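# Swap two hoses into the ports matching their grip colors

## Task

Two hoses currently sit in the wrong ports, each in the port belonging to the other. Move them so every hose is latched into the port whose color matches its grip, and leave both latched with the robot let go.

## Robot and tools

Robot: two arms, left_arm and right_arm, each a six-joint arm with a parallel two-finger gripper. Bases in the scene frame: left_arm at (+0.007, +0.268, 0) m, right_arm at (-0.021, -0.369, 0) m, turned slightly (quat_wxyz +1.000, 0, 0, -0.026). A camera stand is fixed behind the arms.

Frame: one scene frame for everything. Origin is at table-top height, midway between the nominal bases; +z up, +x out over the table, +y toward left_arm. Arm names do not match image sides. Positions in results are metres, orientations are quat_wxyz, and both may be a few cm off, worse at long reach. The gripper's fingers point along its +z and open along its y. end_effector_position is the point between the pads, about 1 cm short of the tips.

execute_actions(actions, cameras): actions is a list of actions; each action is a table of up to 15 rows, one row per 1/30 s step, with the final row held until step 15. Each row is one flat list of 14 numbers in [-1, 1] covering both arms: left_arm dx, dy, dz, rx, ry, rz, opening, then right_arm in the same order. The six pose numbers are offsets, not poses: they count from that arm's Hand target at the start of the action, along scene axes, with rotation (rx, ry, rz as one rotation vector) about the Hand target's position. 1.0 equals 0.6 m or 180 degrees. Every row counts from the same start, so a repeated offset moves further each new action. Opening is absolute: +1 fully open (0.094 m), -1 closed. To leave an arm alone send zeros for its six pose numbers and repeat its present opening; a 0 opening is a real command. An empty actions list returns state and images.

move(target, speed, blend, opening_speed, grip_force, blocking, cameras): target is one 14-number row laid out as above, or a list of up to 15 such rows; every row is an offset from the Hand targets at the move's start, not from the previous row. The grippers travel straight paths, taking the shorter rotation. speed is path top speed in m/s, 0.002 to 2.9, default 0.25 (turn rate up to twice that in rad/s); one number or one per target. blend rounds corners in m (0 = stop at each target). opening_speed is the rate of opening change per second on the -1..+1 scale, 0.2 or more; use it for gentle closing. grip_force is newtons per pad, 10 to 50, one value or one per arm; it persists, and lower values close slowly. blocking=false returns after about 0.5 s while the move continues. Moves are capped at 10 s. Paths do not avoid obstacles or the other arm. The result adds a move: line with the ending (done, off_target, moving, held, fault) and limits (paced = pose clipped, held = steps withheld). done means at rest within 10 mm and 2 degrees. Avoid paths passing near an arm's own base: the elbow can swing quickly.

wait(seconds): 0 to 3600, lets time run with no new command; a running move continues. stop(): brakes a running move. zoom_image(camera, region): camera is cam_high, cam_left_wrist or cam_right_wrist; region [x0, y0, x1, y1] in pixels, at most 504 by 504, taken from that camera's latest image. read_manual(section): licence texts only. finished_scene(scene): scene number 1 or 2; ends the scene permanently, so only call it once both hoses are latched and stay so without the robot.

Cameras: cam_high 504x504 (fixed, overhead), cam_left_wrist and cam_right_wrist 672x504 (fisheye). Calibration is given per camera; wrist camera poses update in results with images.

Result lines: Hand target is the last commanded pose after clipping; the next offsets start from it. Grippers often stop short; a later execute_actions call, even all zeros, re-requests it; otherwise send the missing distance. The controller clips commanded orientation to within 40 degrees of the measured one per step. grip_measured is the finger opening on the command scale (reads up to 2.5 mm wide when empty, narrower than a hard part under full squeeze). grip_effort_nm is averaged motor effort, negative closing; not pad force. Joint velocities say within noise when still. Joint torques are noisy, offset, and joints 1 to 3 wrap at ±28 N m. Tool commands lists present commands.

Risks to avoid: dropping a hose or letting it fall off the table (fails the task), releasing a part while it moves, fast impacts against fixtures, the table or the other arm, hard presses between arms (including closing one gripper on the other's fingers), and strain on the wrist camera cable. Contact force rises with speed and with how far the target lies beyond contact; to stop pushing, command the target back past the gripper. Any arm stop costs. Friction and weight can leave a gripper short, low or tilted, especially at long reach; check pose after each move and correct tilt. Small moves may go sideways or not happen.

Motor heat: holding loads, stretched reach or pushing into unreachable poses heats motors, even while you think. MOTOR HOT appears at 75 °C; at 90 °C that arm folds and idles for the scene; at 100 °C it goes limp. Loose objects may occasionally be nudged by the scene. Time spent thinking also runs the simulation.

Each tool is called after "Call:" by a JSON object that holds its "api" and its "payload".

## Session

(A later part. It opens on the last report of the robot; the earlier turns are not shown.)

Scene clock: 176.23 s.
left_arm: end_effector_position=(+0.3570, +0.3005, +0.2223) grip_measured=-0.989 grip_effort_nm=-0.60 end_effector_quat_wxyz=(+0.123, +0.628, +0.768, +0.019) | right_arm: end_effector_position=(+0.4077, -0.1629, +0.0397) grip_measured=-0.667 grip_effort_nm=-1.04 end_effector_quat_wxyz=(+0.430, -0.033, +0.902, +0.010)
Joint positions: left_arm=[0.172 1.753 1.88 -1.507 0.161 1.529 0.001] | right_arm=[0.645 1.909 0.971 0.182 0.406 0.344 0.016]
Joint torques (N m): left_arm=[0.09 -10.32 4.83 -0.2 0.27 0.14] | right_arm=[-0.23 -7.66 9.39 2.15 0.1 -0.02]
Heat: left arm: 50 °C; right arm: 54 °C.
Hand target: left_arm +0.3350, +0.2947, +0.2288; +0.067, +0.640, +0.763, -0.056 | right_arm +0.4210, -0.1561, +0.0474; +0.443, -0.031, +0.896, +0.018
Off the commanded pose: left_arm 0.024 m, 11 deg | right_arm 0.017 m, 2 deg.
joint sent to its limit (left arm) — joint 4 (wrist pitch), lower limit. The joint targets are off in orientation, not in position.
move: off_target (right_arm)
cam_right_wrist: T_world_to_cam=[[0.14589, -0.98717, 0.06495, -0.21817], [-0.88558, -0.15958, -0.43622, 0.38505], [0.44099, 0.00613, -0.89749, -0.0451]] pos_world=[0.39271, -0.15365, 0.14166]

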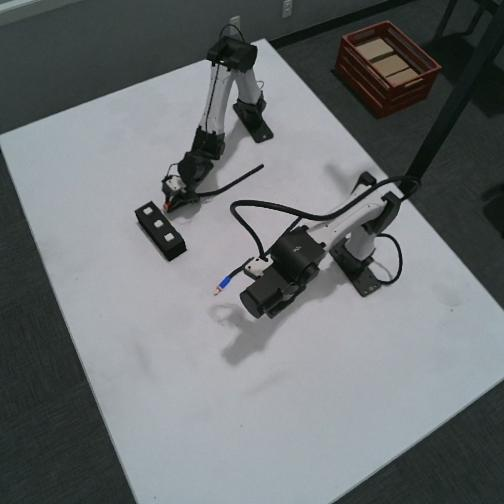

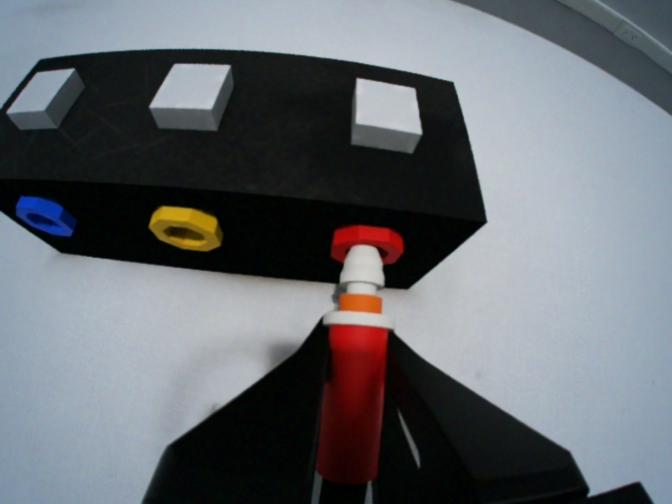

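Call:
{"api": "move", "payload": {"target": [[0,0,0,0,0,0,-1,0.02,-0.002,0.011,0,0,0,-1],[0,0,0,0,0,0,-1,0.05,0.0,0.016,0,0,0,-1]], "speed": 0.08, "cameras": ["cam_high","cam_right_wrist"]}}

Call:
{"api": "zoom_image", "payload": {"camera": "cam_right_wrist", "region": [290, 200, 430, 340]}}

Call:
{"api": "zoom_image", "payload": {"camera": "cam_high", "region": [130, 190, 190, 240]}}

Scene clock: 177.80 s.
left_arm: end_effector_position=(+0.3570, +0.3005, +0.2223) grip_measured=-0.989 grip_effort_nm=-0.60 end_effector_quat_wxyz=(+0.123, +0.628, +0.768, +0.019) | right_arm: end_effector_position=(+0.4176, -0.1642, +0.0374) grip_measured=-0.667 grip_effort_nm=-1.04 end_effector_quat_wxyz=(+0.400, -0.047, +0.915, +0.000)
Joint positions: left_arm=[0.172 1.753 1.88 -1.507 0.161 1.529 0.001] | right_arm=[0.619 1.942 1.066 0.057 0.371 0.317 0.016]
Joint torques (N m): left_arm=[0.08 -10.3 4.82 -0.19 0.27 0.14] | right_arm=[-1.69 -7.28 11.3 2.8 0.14 -0.05]
Heat: left arm: 50 °C; right arm: 54 °C.
Hand target: left_arm +0.3350, +0.2947, +0.2288; +0.067, +0.640, +0.763, -0.056 | right_arm +0.4509, -0.1562, +0.0568; +0.442, -0.031, +0.896, +0.018
Off the commanded pose: left_arm 0.024 m, 11 deg | right_arm 0.040 m, 6 deg.
joint sent to its limit (left arm) — joint 4 (wrist pitch), lower limit. The joint targets are off in orientation, not in position.
move: off_target (right_arm)
cam_right_wrist: T_world_to_cam=[[0.16811, -0.98184, 0.08788, -0.22986], [-0.90854, -0.18891, -0.37265, 0.39496], [0.38249, -0.0172, -0.9238, -0.02991]] pos_world=[0.40892, -0.15159, 0.13975]

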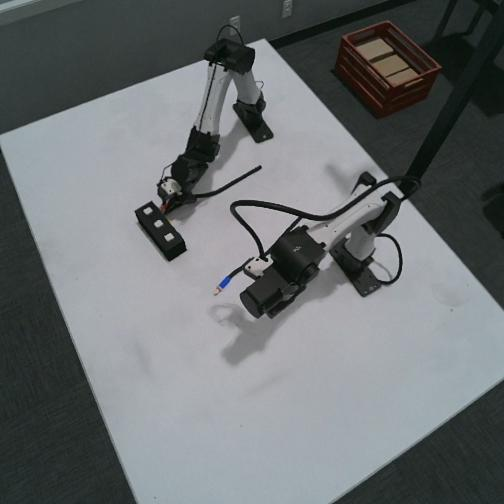

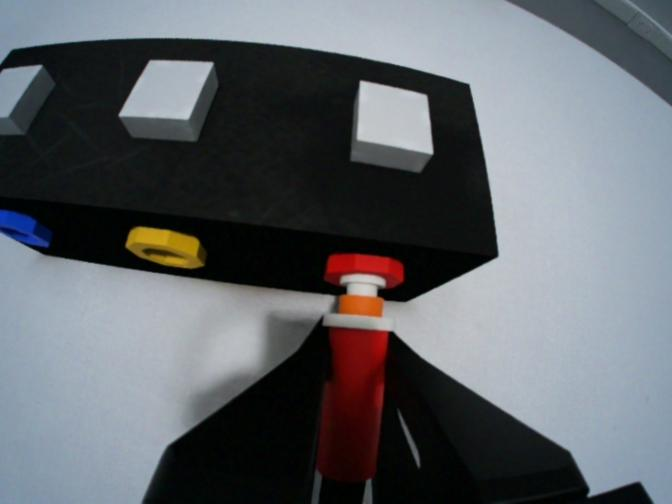

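Scaled by 3.600 from the camera's image (finer frame: 960x720).

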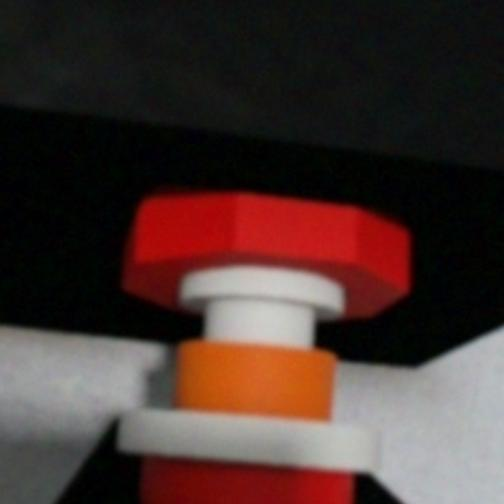

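Scaled by 8.400 from the camera's image (finer frame: 720x720).

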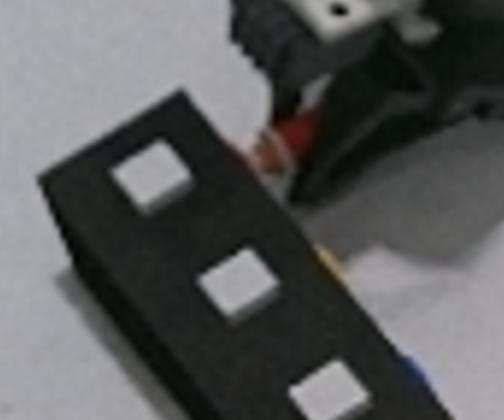

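Call:
{"api": "move", "payload": {"target": [[0,0,0,0,0,0,-1,0.0,-0.0,0.03,0,0,0,-1],[0,0,0,0,0,0,-1,0.06,0.0,0.045,0,0,0,-1],[0,0,0,0,0,0,-1,0.1,0.005,0.06,0,0,0,-1]], "speed": 0.12, "cameras": ["cam_high","cam_right_wrist"]}}

Call:
{"api": "zoom_image", "payload": {"camera": "cam_right_wrist", "region": [290, 200, 430, 340]}}

Call:
{"api": "zoom_image", "payload": {"camera": "cam_high", "region": [130, 190, 190, 240]}}

Scene clock: 181.53 s.
left_arm: end_effector_position=(+0.3570, +0.3005, +0.2223) grip_measured=-0.989 grip_effort_nm=-0.60 end_effector_quat_wxyz=(+0.123, +0.628, +0.768, +0.019) | right_arm: end_effector_position=(+0.4170, -0.1668, +0.0398) grip_measured=-0.668 grip_effort_nm=-1.04 end_effector_quat_wxyz=(+0.299, -0.083, +0.951, -0.010)
Joint positions: left_arm=[0.172 1.753 1.88 -1.507 0.161 1.529 0.001] | right_arm=[0.578 1.983 1.293 -0.326 0.263 0.277 0.016]
Joint torques (N m): left_arm=[0.09 -10.33 4.83 -0.2 0.28 0.14] | right_arm=[-3.45 -8.99 14.67 4.26 0.81 0.03]
Heat: left arm: 50 °C; right arm: 54 °C.
Hand target: left_arm +0.3350, +0.2947, +0.2288; +0.067, +0.640, +0.763, -0.056 | right_arm +0.5109, -0.1531, +0.0929; +0.442, -0.031, +0.896, +0.018
Off the commanded pose: left_arm 0.024 m, 11 deg | right_arm 0.109 m, 19 deg.
joint sent to its limit (left arm) — joint 4 (wrist pitch), lower limit. The joint targets are off in orientation, not in position.
move: off_target (right_arm)
cam_right_wrist: T_world_to_cam=[[0.24105, -0.96546, 0.09894, -0.2607], [-0.95327, -0.25467, -0.16252, 0.39408], [0.1821, -0.05514, -0.98173, 0.05204]] pos_world=[0.42903, -0.14846, 0.14093]

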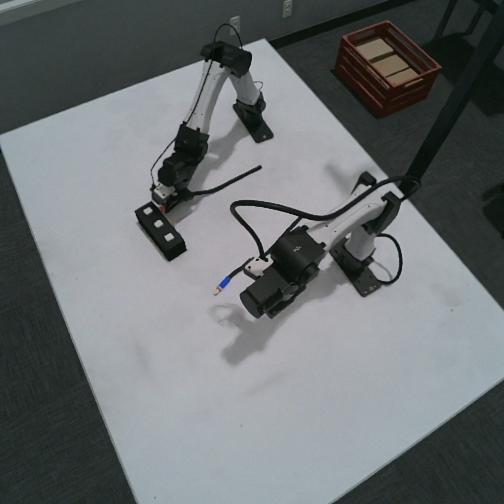

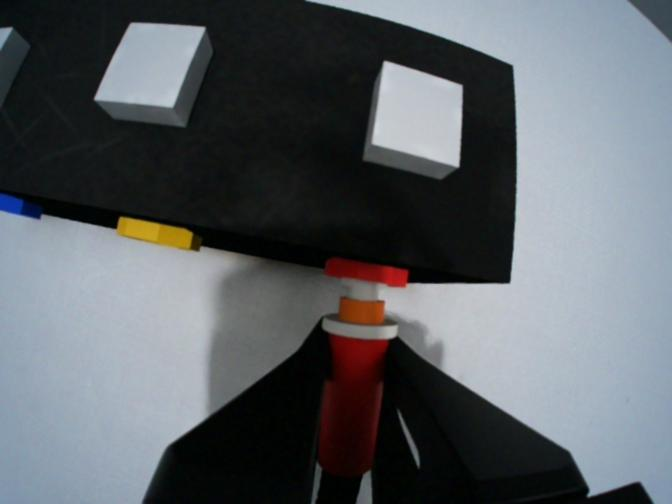

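Scaled by 3.600 from the camera's image (finer frame: 960x720).

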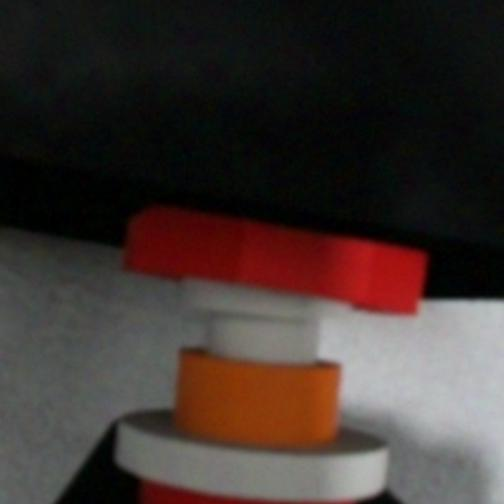

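Scaled by 8.400 from the camera's image (finer frame: 720x720).

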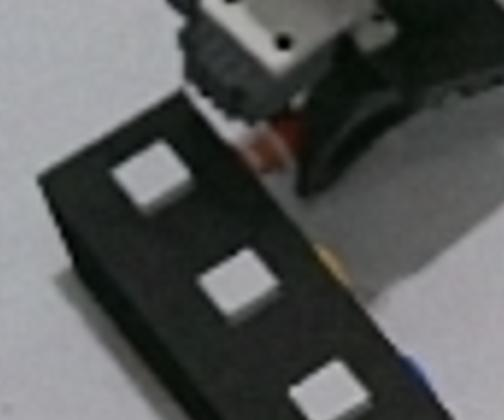

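Call:
{"api": "move", "payload": {"target": [[0,0,0,0,0,0,-1,-0.06,-0.0,-0.03,0.009,-0.1,0,-1],[0,0,0,0,0,0,-1,-0.03,0.0,-0.02,0.014,-0.16,0,-1]], "speed": 0.15, "cameras": ["cam_high","cam_right_wrist"]}}

Call:
{"api": "zoom_image", "payload": {"camera": "cam_right_wrist", "region": [290, 200, 430, 340]}}

Call:
{"api": "zoom_image", "payload": {"camera": "cam_high", "region": [130, 190, 190, 240]}}

Scene clock: 185.40 s.
left_arm: end_effector_position=(+0.3570, +0.3005, +0.2223) grip_measured=-0.989 grip_effort_nm=-0.60 end_effector_quat_wxyz=(+0.123, +0.628, +0.768, +0.019) | right_arm: end_effector_position=(+0.4296, -0.1660, +0.0382) grip_measured=-0.668 grip_effort_nm=-1.05 end_effector_quat_wxyz=(+0.538, -0.070, +0.839, -0.045)
Joint positions: left_arm=[0.172 1.753 1.88 -1.507 0.161 1.529 0.001] | right_arm=[0.659 2.043 0.877 0.656 0.546 0.116 0.016]
Joint torques (N m): left_arm=[0.08 -10.33 4.82 -0.19 0.28 0.14] | right_arm=[-5.38 -4.11 11.74 5.49 -0.55 -0.11]
Heat: left arm: 50 °C; right arm: 55 °C.
Hand target: left_arm +0.3350, +0.2947, +0.2288; +0.067, +0.640, +0.763, -0.056 | right_arm +0.4930, -0.1531, +0.0810; +0.652, -0.025, +0.757, +0.029
Off the commanded pose: left_arm 0.024 m, 11 deg | right_arm 0.077 m, 19 deg.
joint sent to its limit (left arm) — joint 4 (wrist pitch), lower limit. The joint targets are off in orientation, not in position.
move: off_target (right_arm)
cam_right_wrist: T_world_to_cam=[[0.13062, -0.96617, 0.22239, -0.22028], [-0.74541, -0.2436, -0.6205, 0.33602], [0.65368, -0.08472, -0.75201, -0.16804]] pos_world=[0.38909, -0.14521, 0.13112]

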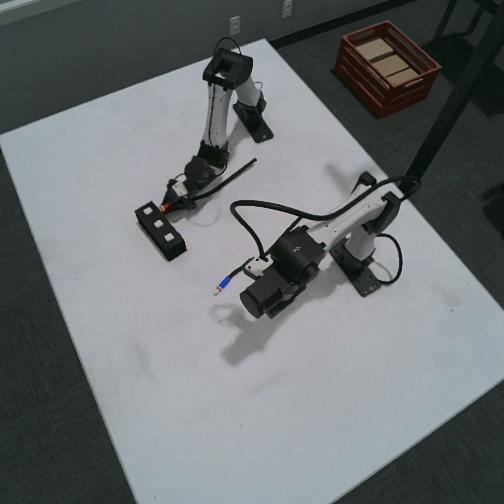

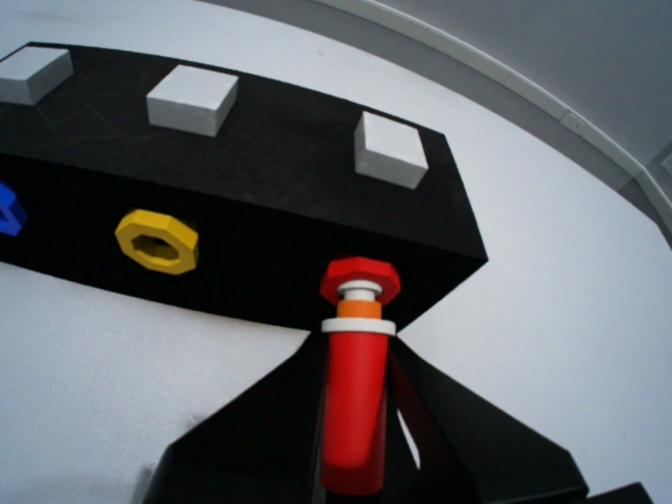

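Scaled by 3.600 from the camera's image (finer frame: 960x720).

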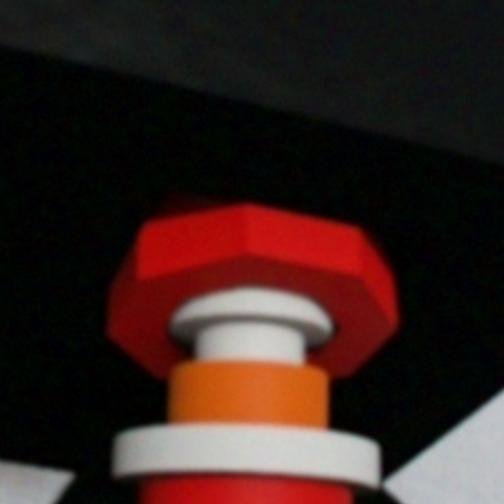

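Scaled by 8.400 from the camera's image (finer frame: 720x720).

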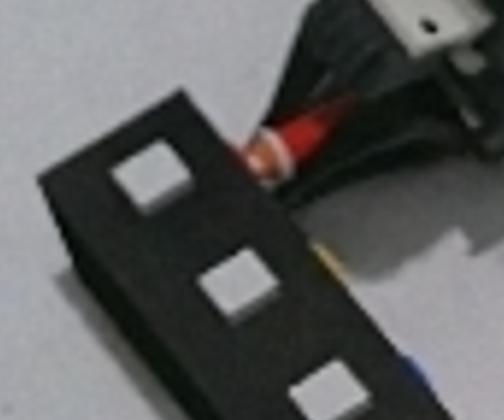

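Call:
{"api": "move", "payload": {"target": [[0,0,0,0,0,0,-1,0.07,0.01,0.0,-0.003,0.03,0,-1],[0,0,0,0,0,0,-1,0.14,0.02,0.0,-0.003,0.03,0,-1]], "speed": 0.2, "cameras": ["cam_high","cam_right_wrist"]}}

Call:
{"api": "zoom_image", "payload": {"camera": "cam_right_wrist", "region": [290, 200, 430, 340]}}

Call:
{"api": "zoom_image", "payload": {"camera": "cam_high", "region": [130, 190, 190, 240]}}

Scene clock: 188.40 s.
left_arm: end_effector_position=(+0.3570, +0.3005, +0.2223) grip_measured=-0.989 grip_effort_nm=-0.61 end_effector_quat_wxyz=(+0.123, +0.628, +0.768, +0.019) | right_arm: end_effector_position=(+0.4333, -0.1696, +0.0289) grip_measured=-0.685 grip_effort_nm=-1.05 end_effector_quat_wxyz=(+0.448, -0.098, +0.885, -0.080)
Joint positions: left_arm=[0.172 1.753 1.88 -1.507 0.161 1.529 0.001] | right_arm=[0.639 2.025 1.046 0.24 0.515 0.136 0.015]
Joint torques (N m): left_arm=[0.09 -10.3 4.86 -0.2 0.28 0.14] | right_arm=[-9.68 -2.5 19.85 6.05 -0.77 -0.29]
Heat: left arm: 50 °C; right arm: 60 °C.
Hand target: left_arm +0.3350, +0.2947, +0.2288; +0.067, +0.640, +0.763, -0.056 | right_arm +0.5770, -0.1411, +0.0812; +0.616, -0.026, +0.787, +0.027
Off the commanded pose: left_arm 0.024 m, 11 deg | right_arm 0.155 m, 27 deg.
joint sent to its limit (left arm) — joint 4 (wrist pitch), lower limit. The joint targets are off in orientation, not in position.
move: off_target (right_arm)
cam_right_wrist: T_world_to_cam=[[0.17678, -0.94229, 0.28431, -0.23981], [-0.85208, -0.2911, -0.435, 0.36504], [0.49266, -0.16535, -0.85437, -0.11872]] pos_world=[0.41192, -0.13934, 0.12554]

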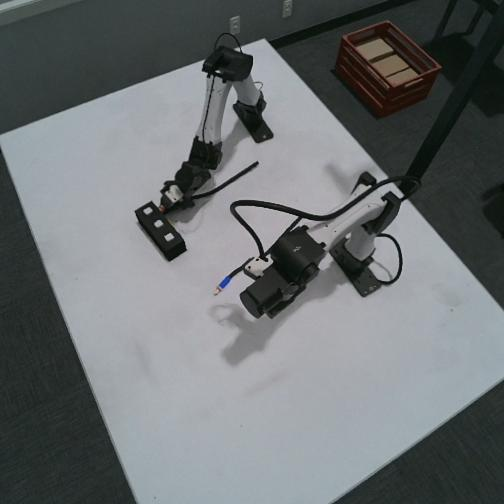

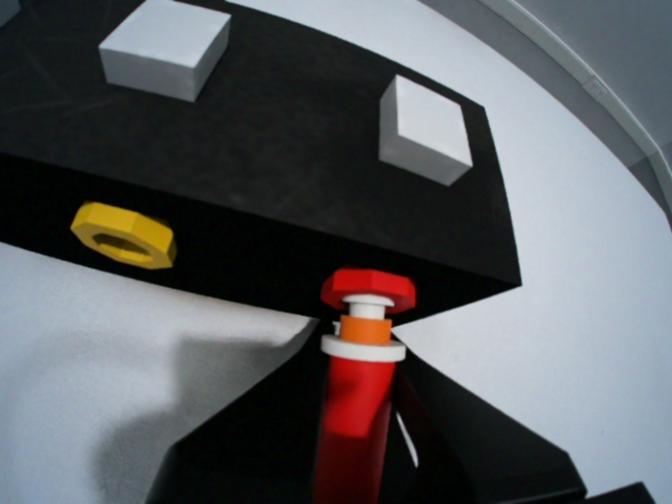

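Scaled by 3.600 from the camera's image (finer frame: 960x720).

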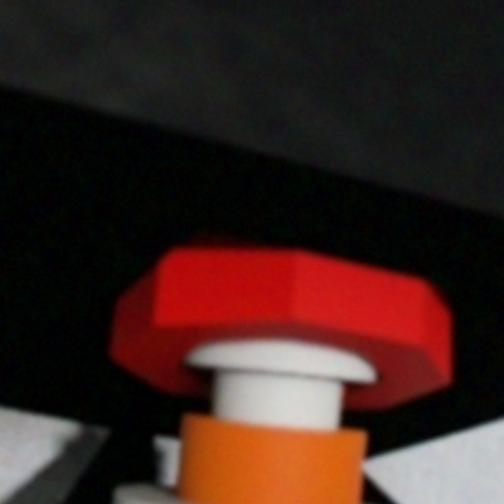

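Scaled by 8.400 from the camera's image (finer frame: 720x720).

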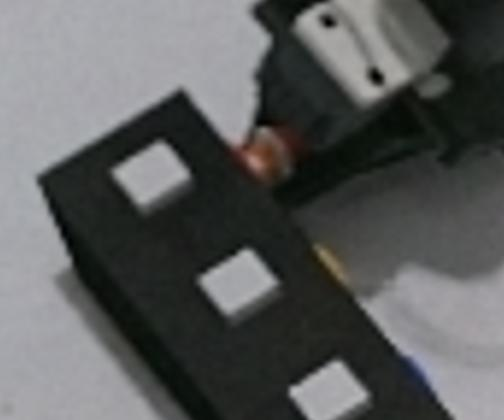

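Call:
{"api": "move", "payload": {"target": [0,0,0,0,0,0,-1,-0.22,-0.035,-0.065,0.0,0.06,0,-1], "speed": 0.2, "cameras": ["cam_high","cam_right_wrist"]}}

Call:
{"api": "zoom_image", "payload": {"camera": "cam_right_wrist", "region": [290, 220, 430, 360]}}

Call:
{"api": "zoom_image", "payload": {"camera": "cam_high", "region": [130, 190, 190, 240]}}

Scene clock: 190.17 s.
left_arm: end_effector_position=(+0.3570, +0.3005, +0.2223) grip_measured=-0.989 grip_effort_nm=-0.60 end_effector_quat_wxyz=(+0.123, +0.628, +0.768, +0.019) | right_arm: end_effector_position=(+0.4292, -0.1653, +0.0288) grip_measured=-0.686 grip_effort_nm=-1.05 end_effector_quat_wxyz=(+0.485, -0.062, +0.872, +0.000)
Joint positions: left_arm=[0.172 1.753 1.88 -1.507 0.161 1.529 0.001] | right_arm=[0.619 2.009 0.923 0.468 0.416 0.21 0.015]
Joint torques (N m): left_arm=[0.1 -10.32 4.85 -0.19 0.28 0.14] | right_arm=[-0.4 -7.35 4.42 4.08 0.28 0.46]
Heat: left arm: 50 °C; right arm: 62 °C.
Hand target: left_arm +0.3350, +0.2947, +0.2288; +0.067, +0.640, +0.763, -0.056 | right_arm +0.4450, -0.1623, +0.0420; +0.539, -0.024, +0.842, +0.029
Off the commanded pose: left_arm 0.024 m, 11 deg | right_arm 0.021 m, 9 deg.
joint sent to its limit (left arm) — joint 4 (wrist pitch), lower limit. The joint targets are off in orientation, not in position.
move: off_target (right_arm)
cam_right_wrist: T_world_to_cam=[[0.1782, -0.97625, 0.12319, -0.2366], [-0.81527, -0.21658, -0.53706, 0.36222], [0.55099, -0.00473, -0.8345, -0.11518]] pos_world=[0.40093, -0.15308, 0.12756]

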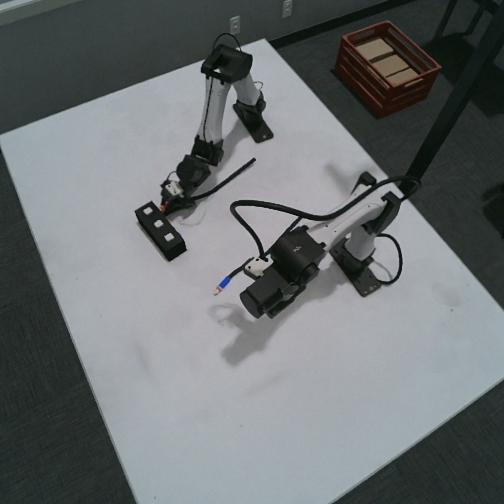

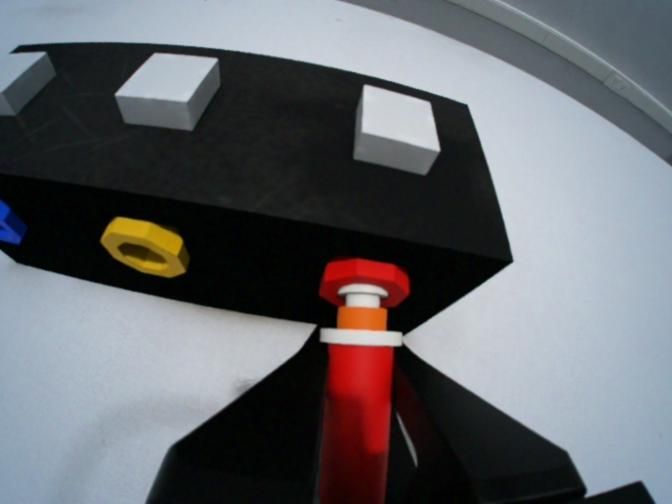

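Scaled by 3.600 from the camera's image (finer frame: 960x720).

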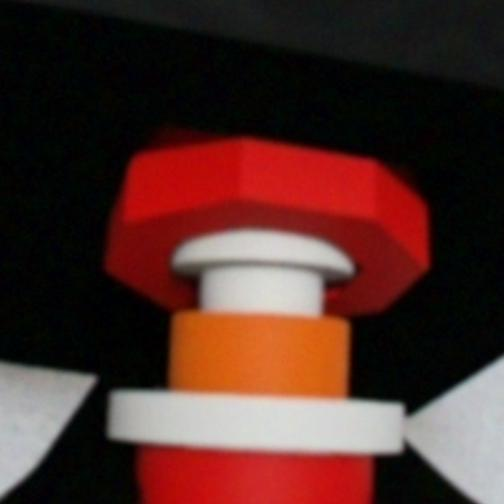

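Scaled by 8.400 from the camera's image (finer frame: 720x720).

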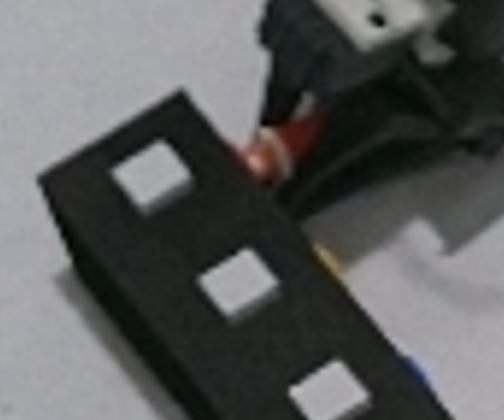

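Call:
{"api": "move", "payload": {"target": [[0,0,0,0,0,0,-1,0.0,-0.0,-0.025,0.0,0.0,0,-1],[0,0,0,0,0,0,-1,0.06,0.005,-0.025,0.0,0.0,0,-1]], "speed": 0.2, "cameras": ["cam_high","cam_right_wrist"]}}

Call:
{"api": "zoom_image", "payload": {"camera": "cam_right_wrist", "region": [290, 220, 430, 360]}}

Call:
{"api": "zoom_image", "payload": {"camera": "cam_high", "region": [130, 190, 190, 240]}}

Scene clock: 191.70 s.
left_arm: end_effector_position=(+0.3570, +0.3005, +0.2223) grip_measured=-0.989 grip_effort_nm=-0.60 end_effector_quat_wxyz=(+0.123, +0.628, +0.768, +0.019) | right_arm: end_effector_position=(+0.4298, -0.1654, +0.0253) grip_measured=-0.686 grip_effort_nm=-1.04 end_effector_quat_wxyz=(+0.488, -0.057, +0.871, -0.001)
Joint positions: left_arm=[0.172 1.753 1.88 -1.507 0.161 1.529 0.001] | right_arm=[0.622 2.024 0.92 0.492 0.426 0.216 0.015]
Joint torques (N m): left_arm=[0.09 -10.32 4.82 -0.2 0.27 0.14] | right_arm=[-4.08 -0.06 13.09 4.01 -0.17 0.12]
Heat: left arm: 50 °C; right arm: 62 °C.
Hand target: left_arm +0.3350, +0.2947, +0.2288; +0.067, +0.640, +0.763, -0.056 | right_arm +0.4810, -0.1592, +0.0270; +0.539, -0.024, +0.842, +0.029
Off the commanded pose: left_arm 0.024 m, 11 deg | right_arm 0.052 m, 8 deg.
joint sent to its limit (left arm) — joint 4 (wrist pitch), lower limit. The joint targets are off in orientation, not in position.
move: off_target (right_arm)
cam_right_wrist: T_world_to_cam=[[0.16868, -0.97814, 0.12159, -0.23263], [-0.81321, -0.20781, -0.5436, 0.36158], [0.55699, -0.00718, -0.83049, -0.12146]] pos_world=[0.40093, -0.15328, 0.12397]

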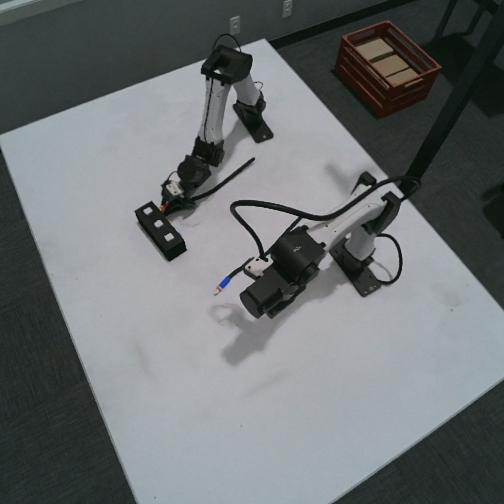

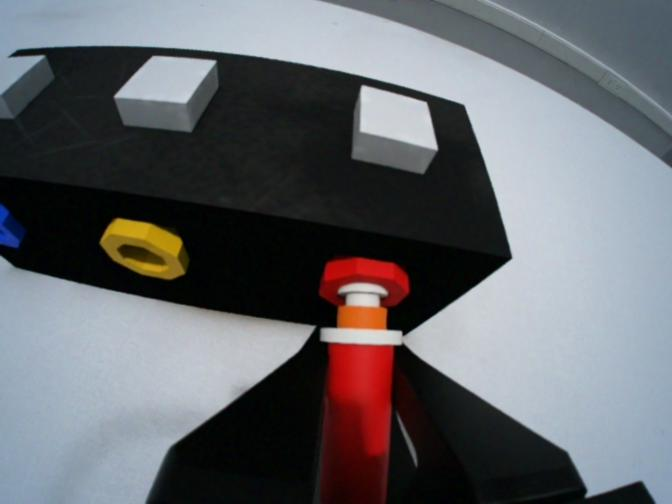

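Scaled by 3.600 from the camera's image (finer frame: 960x720).

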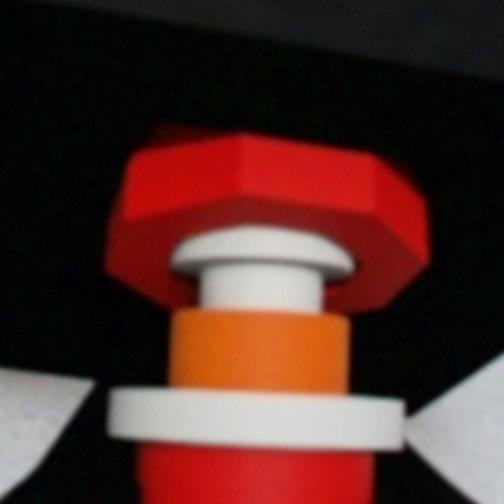

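Scaled by 8.400 from the camera's image (finer frame: 720x720).

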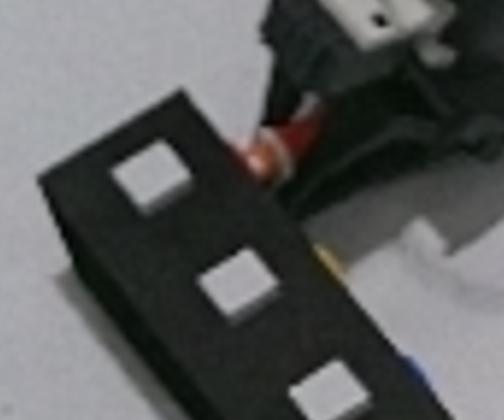

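Call:
{"api": "move", "payload": {"target": [[0,0,0,0,0,0,-1,-0.07,-0.01,0.01,0.0,0.0,0,-1]], "speed": 0.2}}

Call:
{"api": "move", "payload": {"target": [[0,0,0,0,0,0,-1,0,0,0,0.0,0.0,0,-0.4]], "opening_speed": 0.5, "cameras": ["cam_high","cam_right_wrist"]}}

Call:
{"api": "zoom_image", "payload": {"camera": "cam_right_wrist", "region": [290, 220, 430, 360]}}

Call:
{"api": "zoom_image", "payload": {"camera": "cam_high", "region": [130, 190, 190, 240]}}

Scene clock: 192.70 s.
left_arm: end_effector_position=(+0.3570, +0.3005, +0.2223) grip_measured=-0.989 grip_effort_nm=-0.60 end_effector_quat_wxyz=(+0.123, +0.628, +0.768, +0.019) | right_arm: end_effector_position=(+0.4287, -0.1649, +0.0285) grip_measured=-0.686 grip_effort_nm=-1.05 end_effector_quat_wxyz=(+0.499, -0.054, +0.865, +0.009)
Joint positions: left_arm=[0.172 1.753 1.88 -1.507 0.161 1.529 0.001] | right_arm=[0.622 2.019 0.895 0.541 0.42 0.217 0.015]
Joint torques (N m): left_arm=[0.08 -10.32 4.85 -0.2 0.27 0.14] | right_arm=[-0.42 -6.58 3.78 3.89 0.26 0.37]
Heat: left arm: 50 °C; right arm: 62 °C.
Hand target: left_arm +0.3350, +0.2947, +0.2288; +0.067, +0.640, +0.763, -0.056 | right_arm +0.4390, -0.1652, +0.0329; +0.539, -0.024, +0.842, +0.029
Off the commanded pose: left_arm 0.024 m, 11 deg | right_arm 0.011 m, 7 deg.
joint sent to its limit (left arm) — joint 4 (wrist pitch), lower limit. The joint targets are off in orientation, not in position.
move: off_target (right_arm)

Scene clock: 194.17 s.
left_arm: end_effector_position=(+0.3570, +0.3005, +0.2223) grip_measured=-0.989 grip_effort_nm=-0.60 end_effector_quat_wxyz=(+0.123, +0.628, +0.768, +0.019) | right_arm: end_effector_position=(+0.4279, -0.1604, +0.0375) grip_measured=-0.403 grip_effort_nm=0.12 end_effector_quat_wxyz=(+0.525, -0.040, +0.850, +0.020)
Joint positions: left_arm=[0.172 1.753 1.88 -1.507 0.161 1.529 0.001] | right_arm=[0.638 2.019 0.867 0.633 0.444 0.231 0.028]
Joint torques (N m): left_arm=[0.09 -10.33 4.83 -0.19 0.27 0.14] | right_arm=[-1.74 -5.83 5.76 3.1 0.02 0.18]
Heat: left arm: 50 °C; right arm: 63 °C.
Hand target: left_arm +0.3350, +0.2947, +0.2288; +0.067, +0.640, +0.763, -0.056 | right_arm +0.4390, -0.1652, +0.0330; +0.539, -0.024, +0.842, +0.029
Off the commanded pose: left_arm 0.024 m, 11 deg | right_arm 0.013 m, 3 deg.
joint sent to its limit (left arm) — joint 4 (wrist pitch), lower limit. The joint targets are off in orientation, not in position.
move: done
cam_right_wrist: T_world_to_cam=[[0.15408, -0.98489, 0.0791, -0.22212], [-0.76624, -0.16965, -0.61976, 0.35656], [0.62381, 0.03489, -0.7808, -0.13403]] pos_world=[0.39105, -0.1536, 0.1339]

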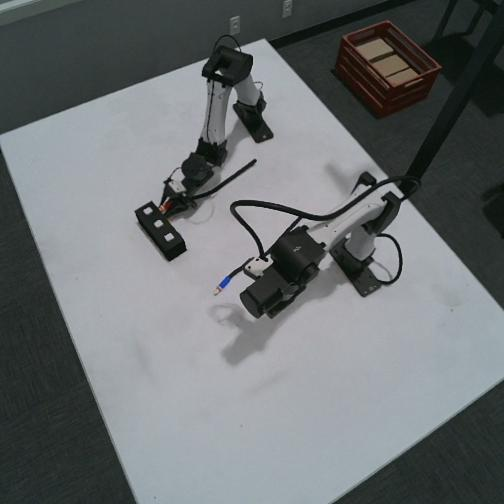

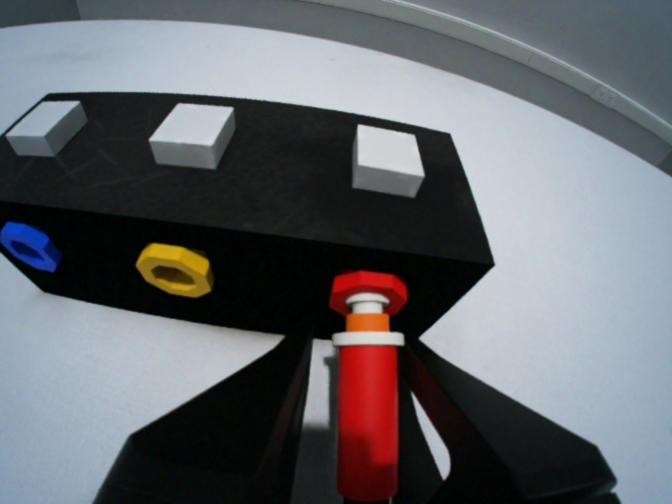

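Scaled by 3.600 from the camera's image (finer frame: 960x720).

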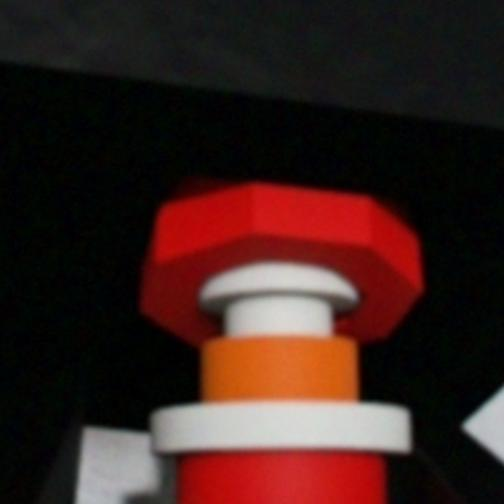

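Scaled by 8.400 from the camera's image (finer frame: 720x720).

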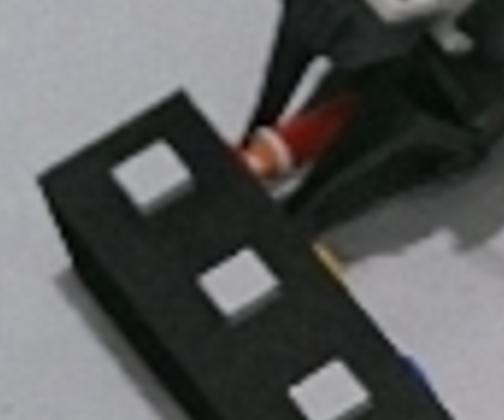

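Call:
{"api": "move", "payload": {"target": [[0,0,0,0,0,0,-1,-0.02,-0.01,0.02,0.0,0.0,0,-0.4]], "speed": 0.1, "cameras": ["cam_right_wrist"]}}

Scene clock: 195.10 s.
left_arm: end_effector_position=(+0.3570, +0.3005, +0.2223) grip_measured=-0.989 grip_effort_nm=-0.60 end_effector_quat_wxyz=(+0.123, +0.628, +0.768, +0.019) | right_arm: end_effector_position=(+0.4269, -0.1613, +0.0418) grip_measured=-0.402 grip_effort_nm=0.11 end_effector_quat_wxyz=(+0.538, -0.034, +0.842, +0.031)
Joint positions: left_arm=[0.172 1.753 1.88 -1.507 0.161 1.529 0.001] | right_arm=[0.636 2.014 0.839 0.693 0.439 0.235 0.028]
Joint torques (N m): left_arm=[0.08 -10.32 4.82 -0.19 0.27 0.14] | right_arm=[-1.21 -11.14 3.71 2.23 0.11 0.14]
Heat: left arm: 50 °C; right arm: 62 °C.
Hand target: left_arm +0.3350, +0.2947, +0.2288; +0.067, +0.640, +0.763, -0.056 | right_arm +0.4270, -0.1712, +0.0451; +0.539, -0.024, +0.842, +0.029
Off the commanded pose: left_arm 0.024 m, 11 deg | right_arm 0.011 m, 1 deg.
joint sent to its limit (left arm) — joint 4 (wrist pitch), lower limit. The joint targets are off in orientation, not in position.
move: off_target (right_arm)
cam_right_wrist: T_world_to_cam=[[0.15337, -0.98645, 0.0583, -0.22221], [-0.7476, -0.15441, -0.64595, 0.35378], [0.64619, 0.05549, -0.76115, -0.13698]] pos_world=[0.38709, -0.15697, 0.13721]

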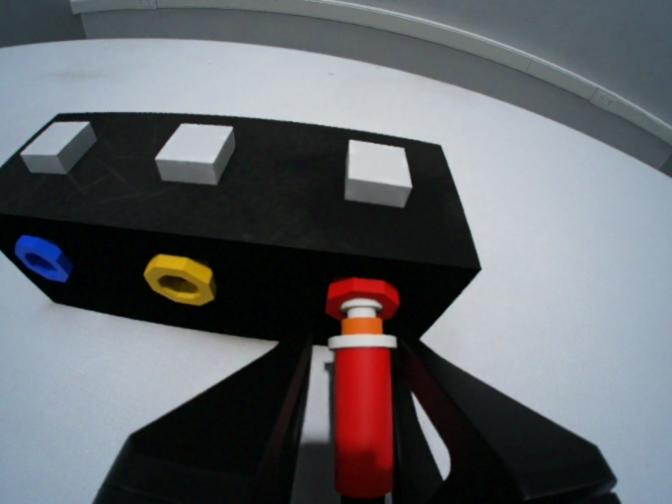

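Call:
{"api": "move", "payload": {"target": [[0,0,0,0,0,0,-1,-0.025,-0.004,0.008,0.0,0.0,0,-0.4]], "speed": 0.1, "cameras": ["cam_right_wrist"]}}

Call:
{"api": "zoom_image", "payload": {"camera": "cam_right_wrist", "region": [280, 250, 440, 410]}}

Scene clock: 195.93 s.
left_arm: end_effector_position=(+0.3570, +0.3005, +0.2223) grip_measured=-0.989 grip_effort_nm=-0.61 end_effector_quat_wxyz=(+0.123, +0.628, +0.768, +0.019) | right_arm: end_effector_position=(+0.4129, -0.1716, +0.0360) grip_measured=-0.402 grip_effort_nm=0.10 end_effector_quat_wxyz=(+0.528, -0.034, +0.848, +0.024)
Joint positions: left_arm=[0.172 1.753 1.88 -1.507 0.161 1.529 0.001] | right_arm=[0.636 1.98 0.778 0.691 0.445 0.241 0.028]
Joint torques (N m): left_arm=[0.09 -10.32 4.83 -0.19 0.27 0.14] | right_arm=[0.24 -12.3 3.99 2.21 0.22 0.17]
Heat: left arm: 50 °C; right arm: 62 °C.
Hand target: left_arm +0.3350, +0.2947, +0.2288; +0.067, +0.640, +0.763, -0.056 | right_arm +0.4120, -0.1736, +0.0499; +0.539, -0.024, +0.842, +0.029
Off the commanded pose: left_arm 0.024 m, 11 deg | right_arm 0.014 m, 2 deg.
joint sent to its limit (left arm) — joint 4 (wrist pitch), lower limit. The joint targets are off in orientation, not in position.
move: off_target (right_arm)
cam_right_wrist: T_world_to_cam=[[0.14711, -0.98685, 0.06694, -0.2277], [-0.76336, -0.15631, -0.62678, 0.34361], [0.629, 0.0411, -0.77632, -0.12664]] pos_world=[0.37545, -0.16579, 0.1323]

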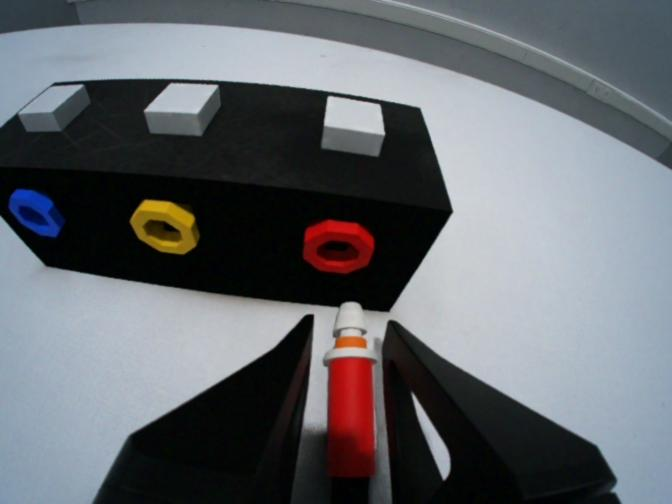

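Scaled by 3.150 from the camera's image (finer frame: 960x720).

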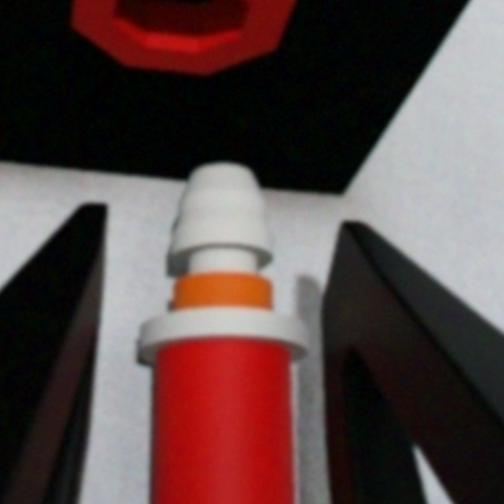

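Call:
{"api": "move", "payload": {"target": [[0,0,0,0,0,0,-1,0.0,-0.007,-0.035,0.0,0.0,0,-0.3]], "speed": 0.08, "cameras": ["cam_right_wrist"]}}

Call:
{"api": "zoom_image", "payload": {"camera": "cam_right_wrist", "region": [280, 250, 440, 410]}}

Scene clock: 197.20 s.
left_arm: end_effector_position=(+0.3570, +0.3005, +0.2223) grip_measured=-0.989 grip_effort_nm=-0.60 end_effector_quat_wxyz=(+0.123, +0.628, +0.768, +0.019) | right_arm: end_effector_position=(+0.4140, -0.1737, +0.0390) grip_measured=-0.302 grip_effort_nm=0.11 end_effector_quat_wxyz=(+0.544, -0.026, +0.838, +0.032)
Joint positions: left_arm=[0.172 1.753 1.88 -1.507 0.161 1.529 0.001] | right_arm=[0.631 1.99 0.755 0.769 0.445 0.241 0.033]
Joint torques (N m): left_arm=[0.09 -10.32 4.83 -0.19 0.27 0.14] | right_arm=[-0.18 -7.23 3.79 2.45 0.1 0.13]
Heat: left arm: 50 °C; right arm: 61 °C.
Hand target: left_arm +0.3350, +0.2947, +0.2288; +0.067, +0.640, +0.763, -0.056 | right_arm +0.4120, -0.1777, +0.0289; +0.539, -0.024, +0.842, +0.029
Off the commanded pose: left_arm 0.024 m, 11 deg | right_arm 0.011 m, 1 deg.
joint sent to its limit (left arm) — joint 4 (wrist pitch), lower limit. The joint targets are off in orientation, not in position.
move: off_target (right_arm)
cam_right_wrist: T_world_to_cam=[[0.13976, -0.98899, 0.04865, -0.22675], [-0.74074, -0.13703, -0.65767, 0.34116], [0.6571, 0.05588, -0.75173, -0.13499]] pos_world=[0.3731, -0.16996, 0.13392]

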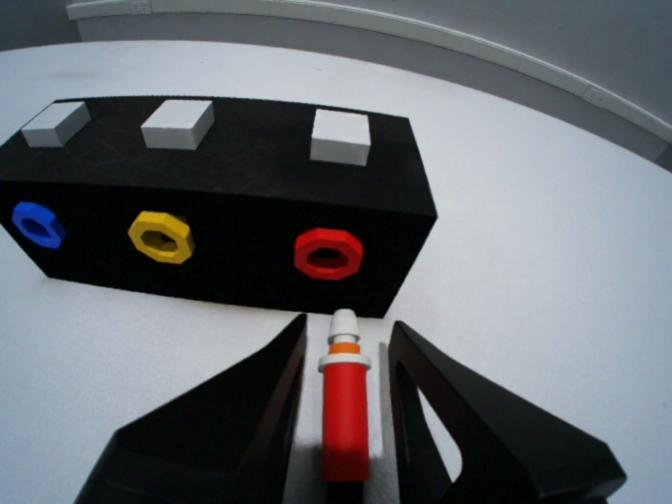

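Scaled by 3.150 from the camera's image (finer frame: 960x720).

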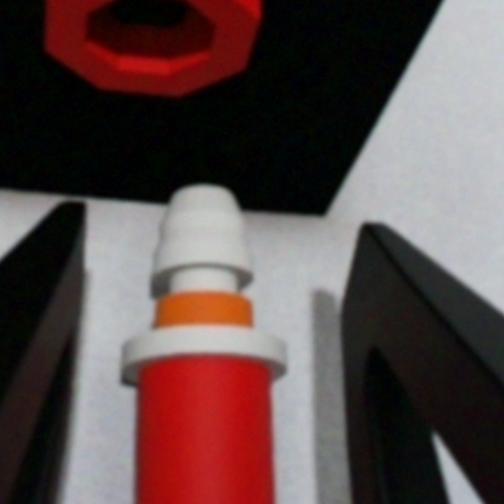

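Call:
{"api": "move", "payload": {"target": [[0,0,0,0,0,0,-1,-0.01,-0.007,-0.035,0.0,0.0,0,-0.3]], "speed": 0.08, "cameras": ["cam_right_wrist"]}}

Call:
{"api": "zoom_image", "payload": {"camera": "cam_right_wrist", "region": [280, 250, 440, 410]}}

Scene clock: 198.30 s.
left_arm: end_effector_position=(+0.3570, +0.3005, +0.2223) grip_measured=-0.989 grip_effort_nm=-0.61 end_effector_quat_wxyz=(+0.123, +0.628, +0.768, +0.019) | right_arm: end_effector_position=(+0.4120, -0.1753, +0.0290) grip_measured=-0.302 grip_effort_nm=0.10 end_effector_quat_wxyz=(+0.558, -0.020, +0.828, +0.040)
Joint positions: left_arm=[0.172 1.753 1.88 -1.507 0.161 1.529 0.001] | right_arm=[0.631 2.048 0.719 0.902 0.446 0.242 0.033]
Joint torques (N m): left_arm=[0.08 -10.32 4.83 -0.19 0.28 0.13] | right_arm=[-0.18 -6.49 3.06 2.17 0.06 0.11]
Heat: left arm: 50 °C; right arm: 60 °C.
Hand target: left_arm +0.3350, +0.2947, +0.2288; +0.067, +0.640, +0.763, -0.056 | right_arm +0.4059, -0.1819, +0.0078; +0.539, -0.024, +0.842, +0.029
Off the commanded pose: left_arm 0.024 m, 11 deg | right_arm 0.023 m, 3 deg.
joint sent to its limit (left arm) — joint 4 (wrist pitch), lower limit. The joint targets are off in orientation, not in position.
move: off_target (right_arm)
cam_right_wrist: T_world_to_cam=[[0.13724, -0.99004, 0.03146, -0.22624], [-0.71805, -0.12131, -0.68533, 0.32705], [0.68232, 0.07147, -0.72755, -0.14943]] pos_world=[0.36785, -0.17363, 0.12254]

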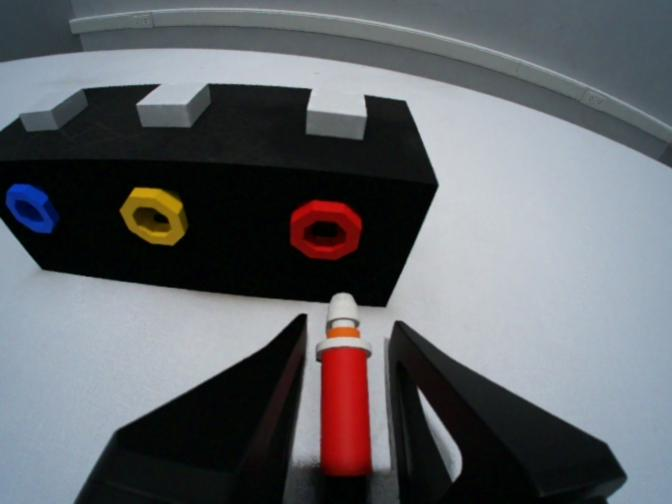

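Scaled by 3.150 from the camera's image (finer frame: 960x720).

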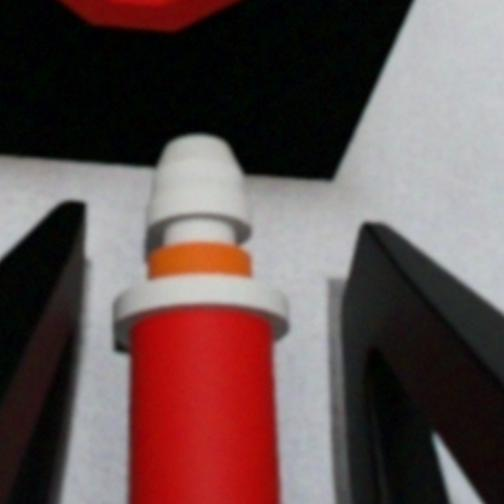

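Call:
{"api": "move", "payload": {"target": [[0,0,0,0,0,0,-1,-0.005,0.0,-0.02,0.0,0.03,0,-0.3]], "speed": 0.06, "cameras": ["cam_right_wrist"]}}

Call:
{"api": "zoom_image", "payload": {"camera": "cam_right_wrist", "region": [280, 250, 440, 410]}}

Scene clock: 199.80 s.
left_arm: end_effector_position=(+0.3570, +0.3005, +0.2223) grip_measured=-0.989 grip_effort_nm=-0.60 end_effector_quat_wxyz=(+0.123, +0.628, +0.768, +0.019) | right_arm: end_effector_position=(+0.4117, -0.1754, +0.0252) grip_measured=-0.302 grip_effort_nm=0.10 end_effector_quat_wxyz=(+0.547, -0.010, +0.836, +0.048)
Joint positions: left_arm=[0.172 1.753 1.88 -1.507 0.161 1.529 0.001] | right_arm=[0.628 2.043 0.728 0.86 0.436 0.279 0.033]
Joint torques (N m): left_arm=[0.09 -10.3 4.83 -0.19 0.28 0.14] | right_arm=[-0.47 -8.08 4.45 0.94 -0.15 0.19]
Heat: left arm: 50 °C; right arm: 59 °C.
Hand target: left_arm +0.3350, +0.2947, +0.2288; +0.067, +0.640, +0.763, -0.056 | right_arm +0.4031, -0.1819, -0.0040; +0.499, -0.022, +0.866, +0.030
Off the commanded pose: left_arm 0.024 m, 11 deg | right_arm 0.031 m, 7 deg.
joint sent to its limit (left arm) — joint 4 (wrist pitch), lower limit. The joint targets are off in orientation, not in position.
move: off_target (right_arm)
cam_right_wrist: T_world_to_cam=[[0.12935, -0.99159, 0.00505, -0.22264], [-0.73858, -0.09974, -0.66674, 0.336], [0.66164, 0.08252, -0.74527, -0.14108]] pos_world=[0.3703, -0.17561, 0.12001]

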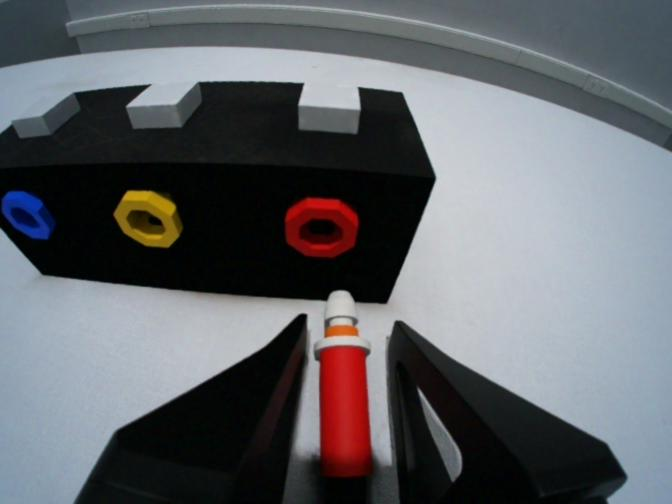

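Scaled by 3.150 from the camera's image (finer frame: 960x720).

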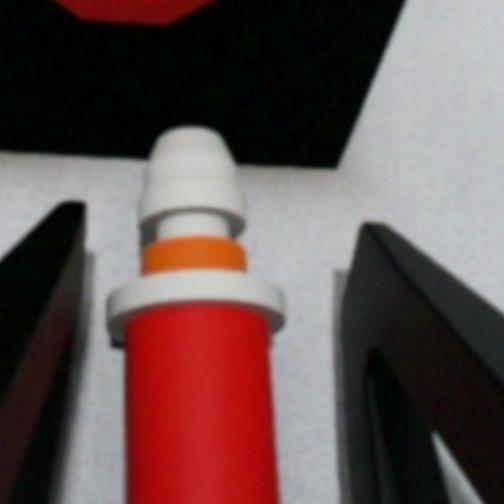

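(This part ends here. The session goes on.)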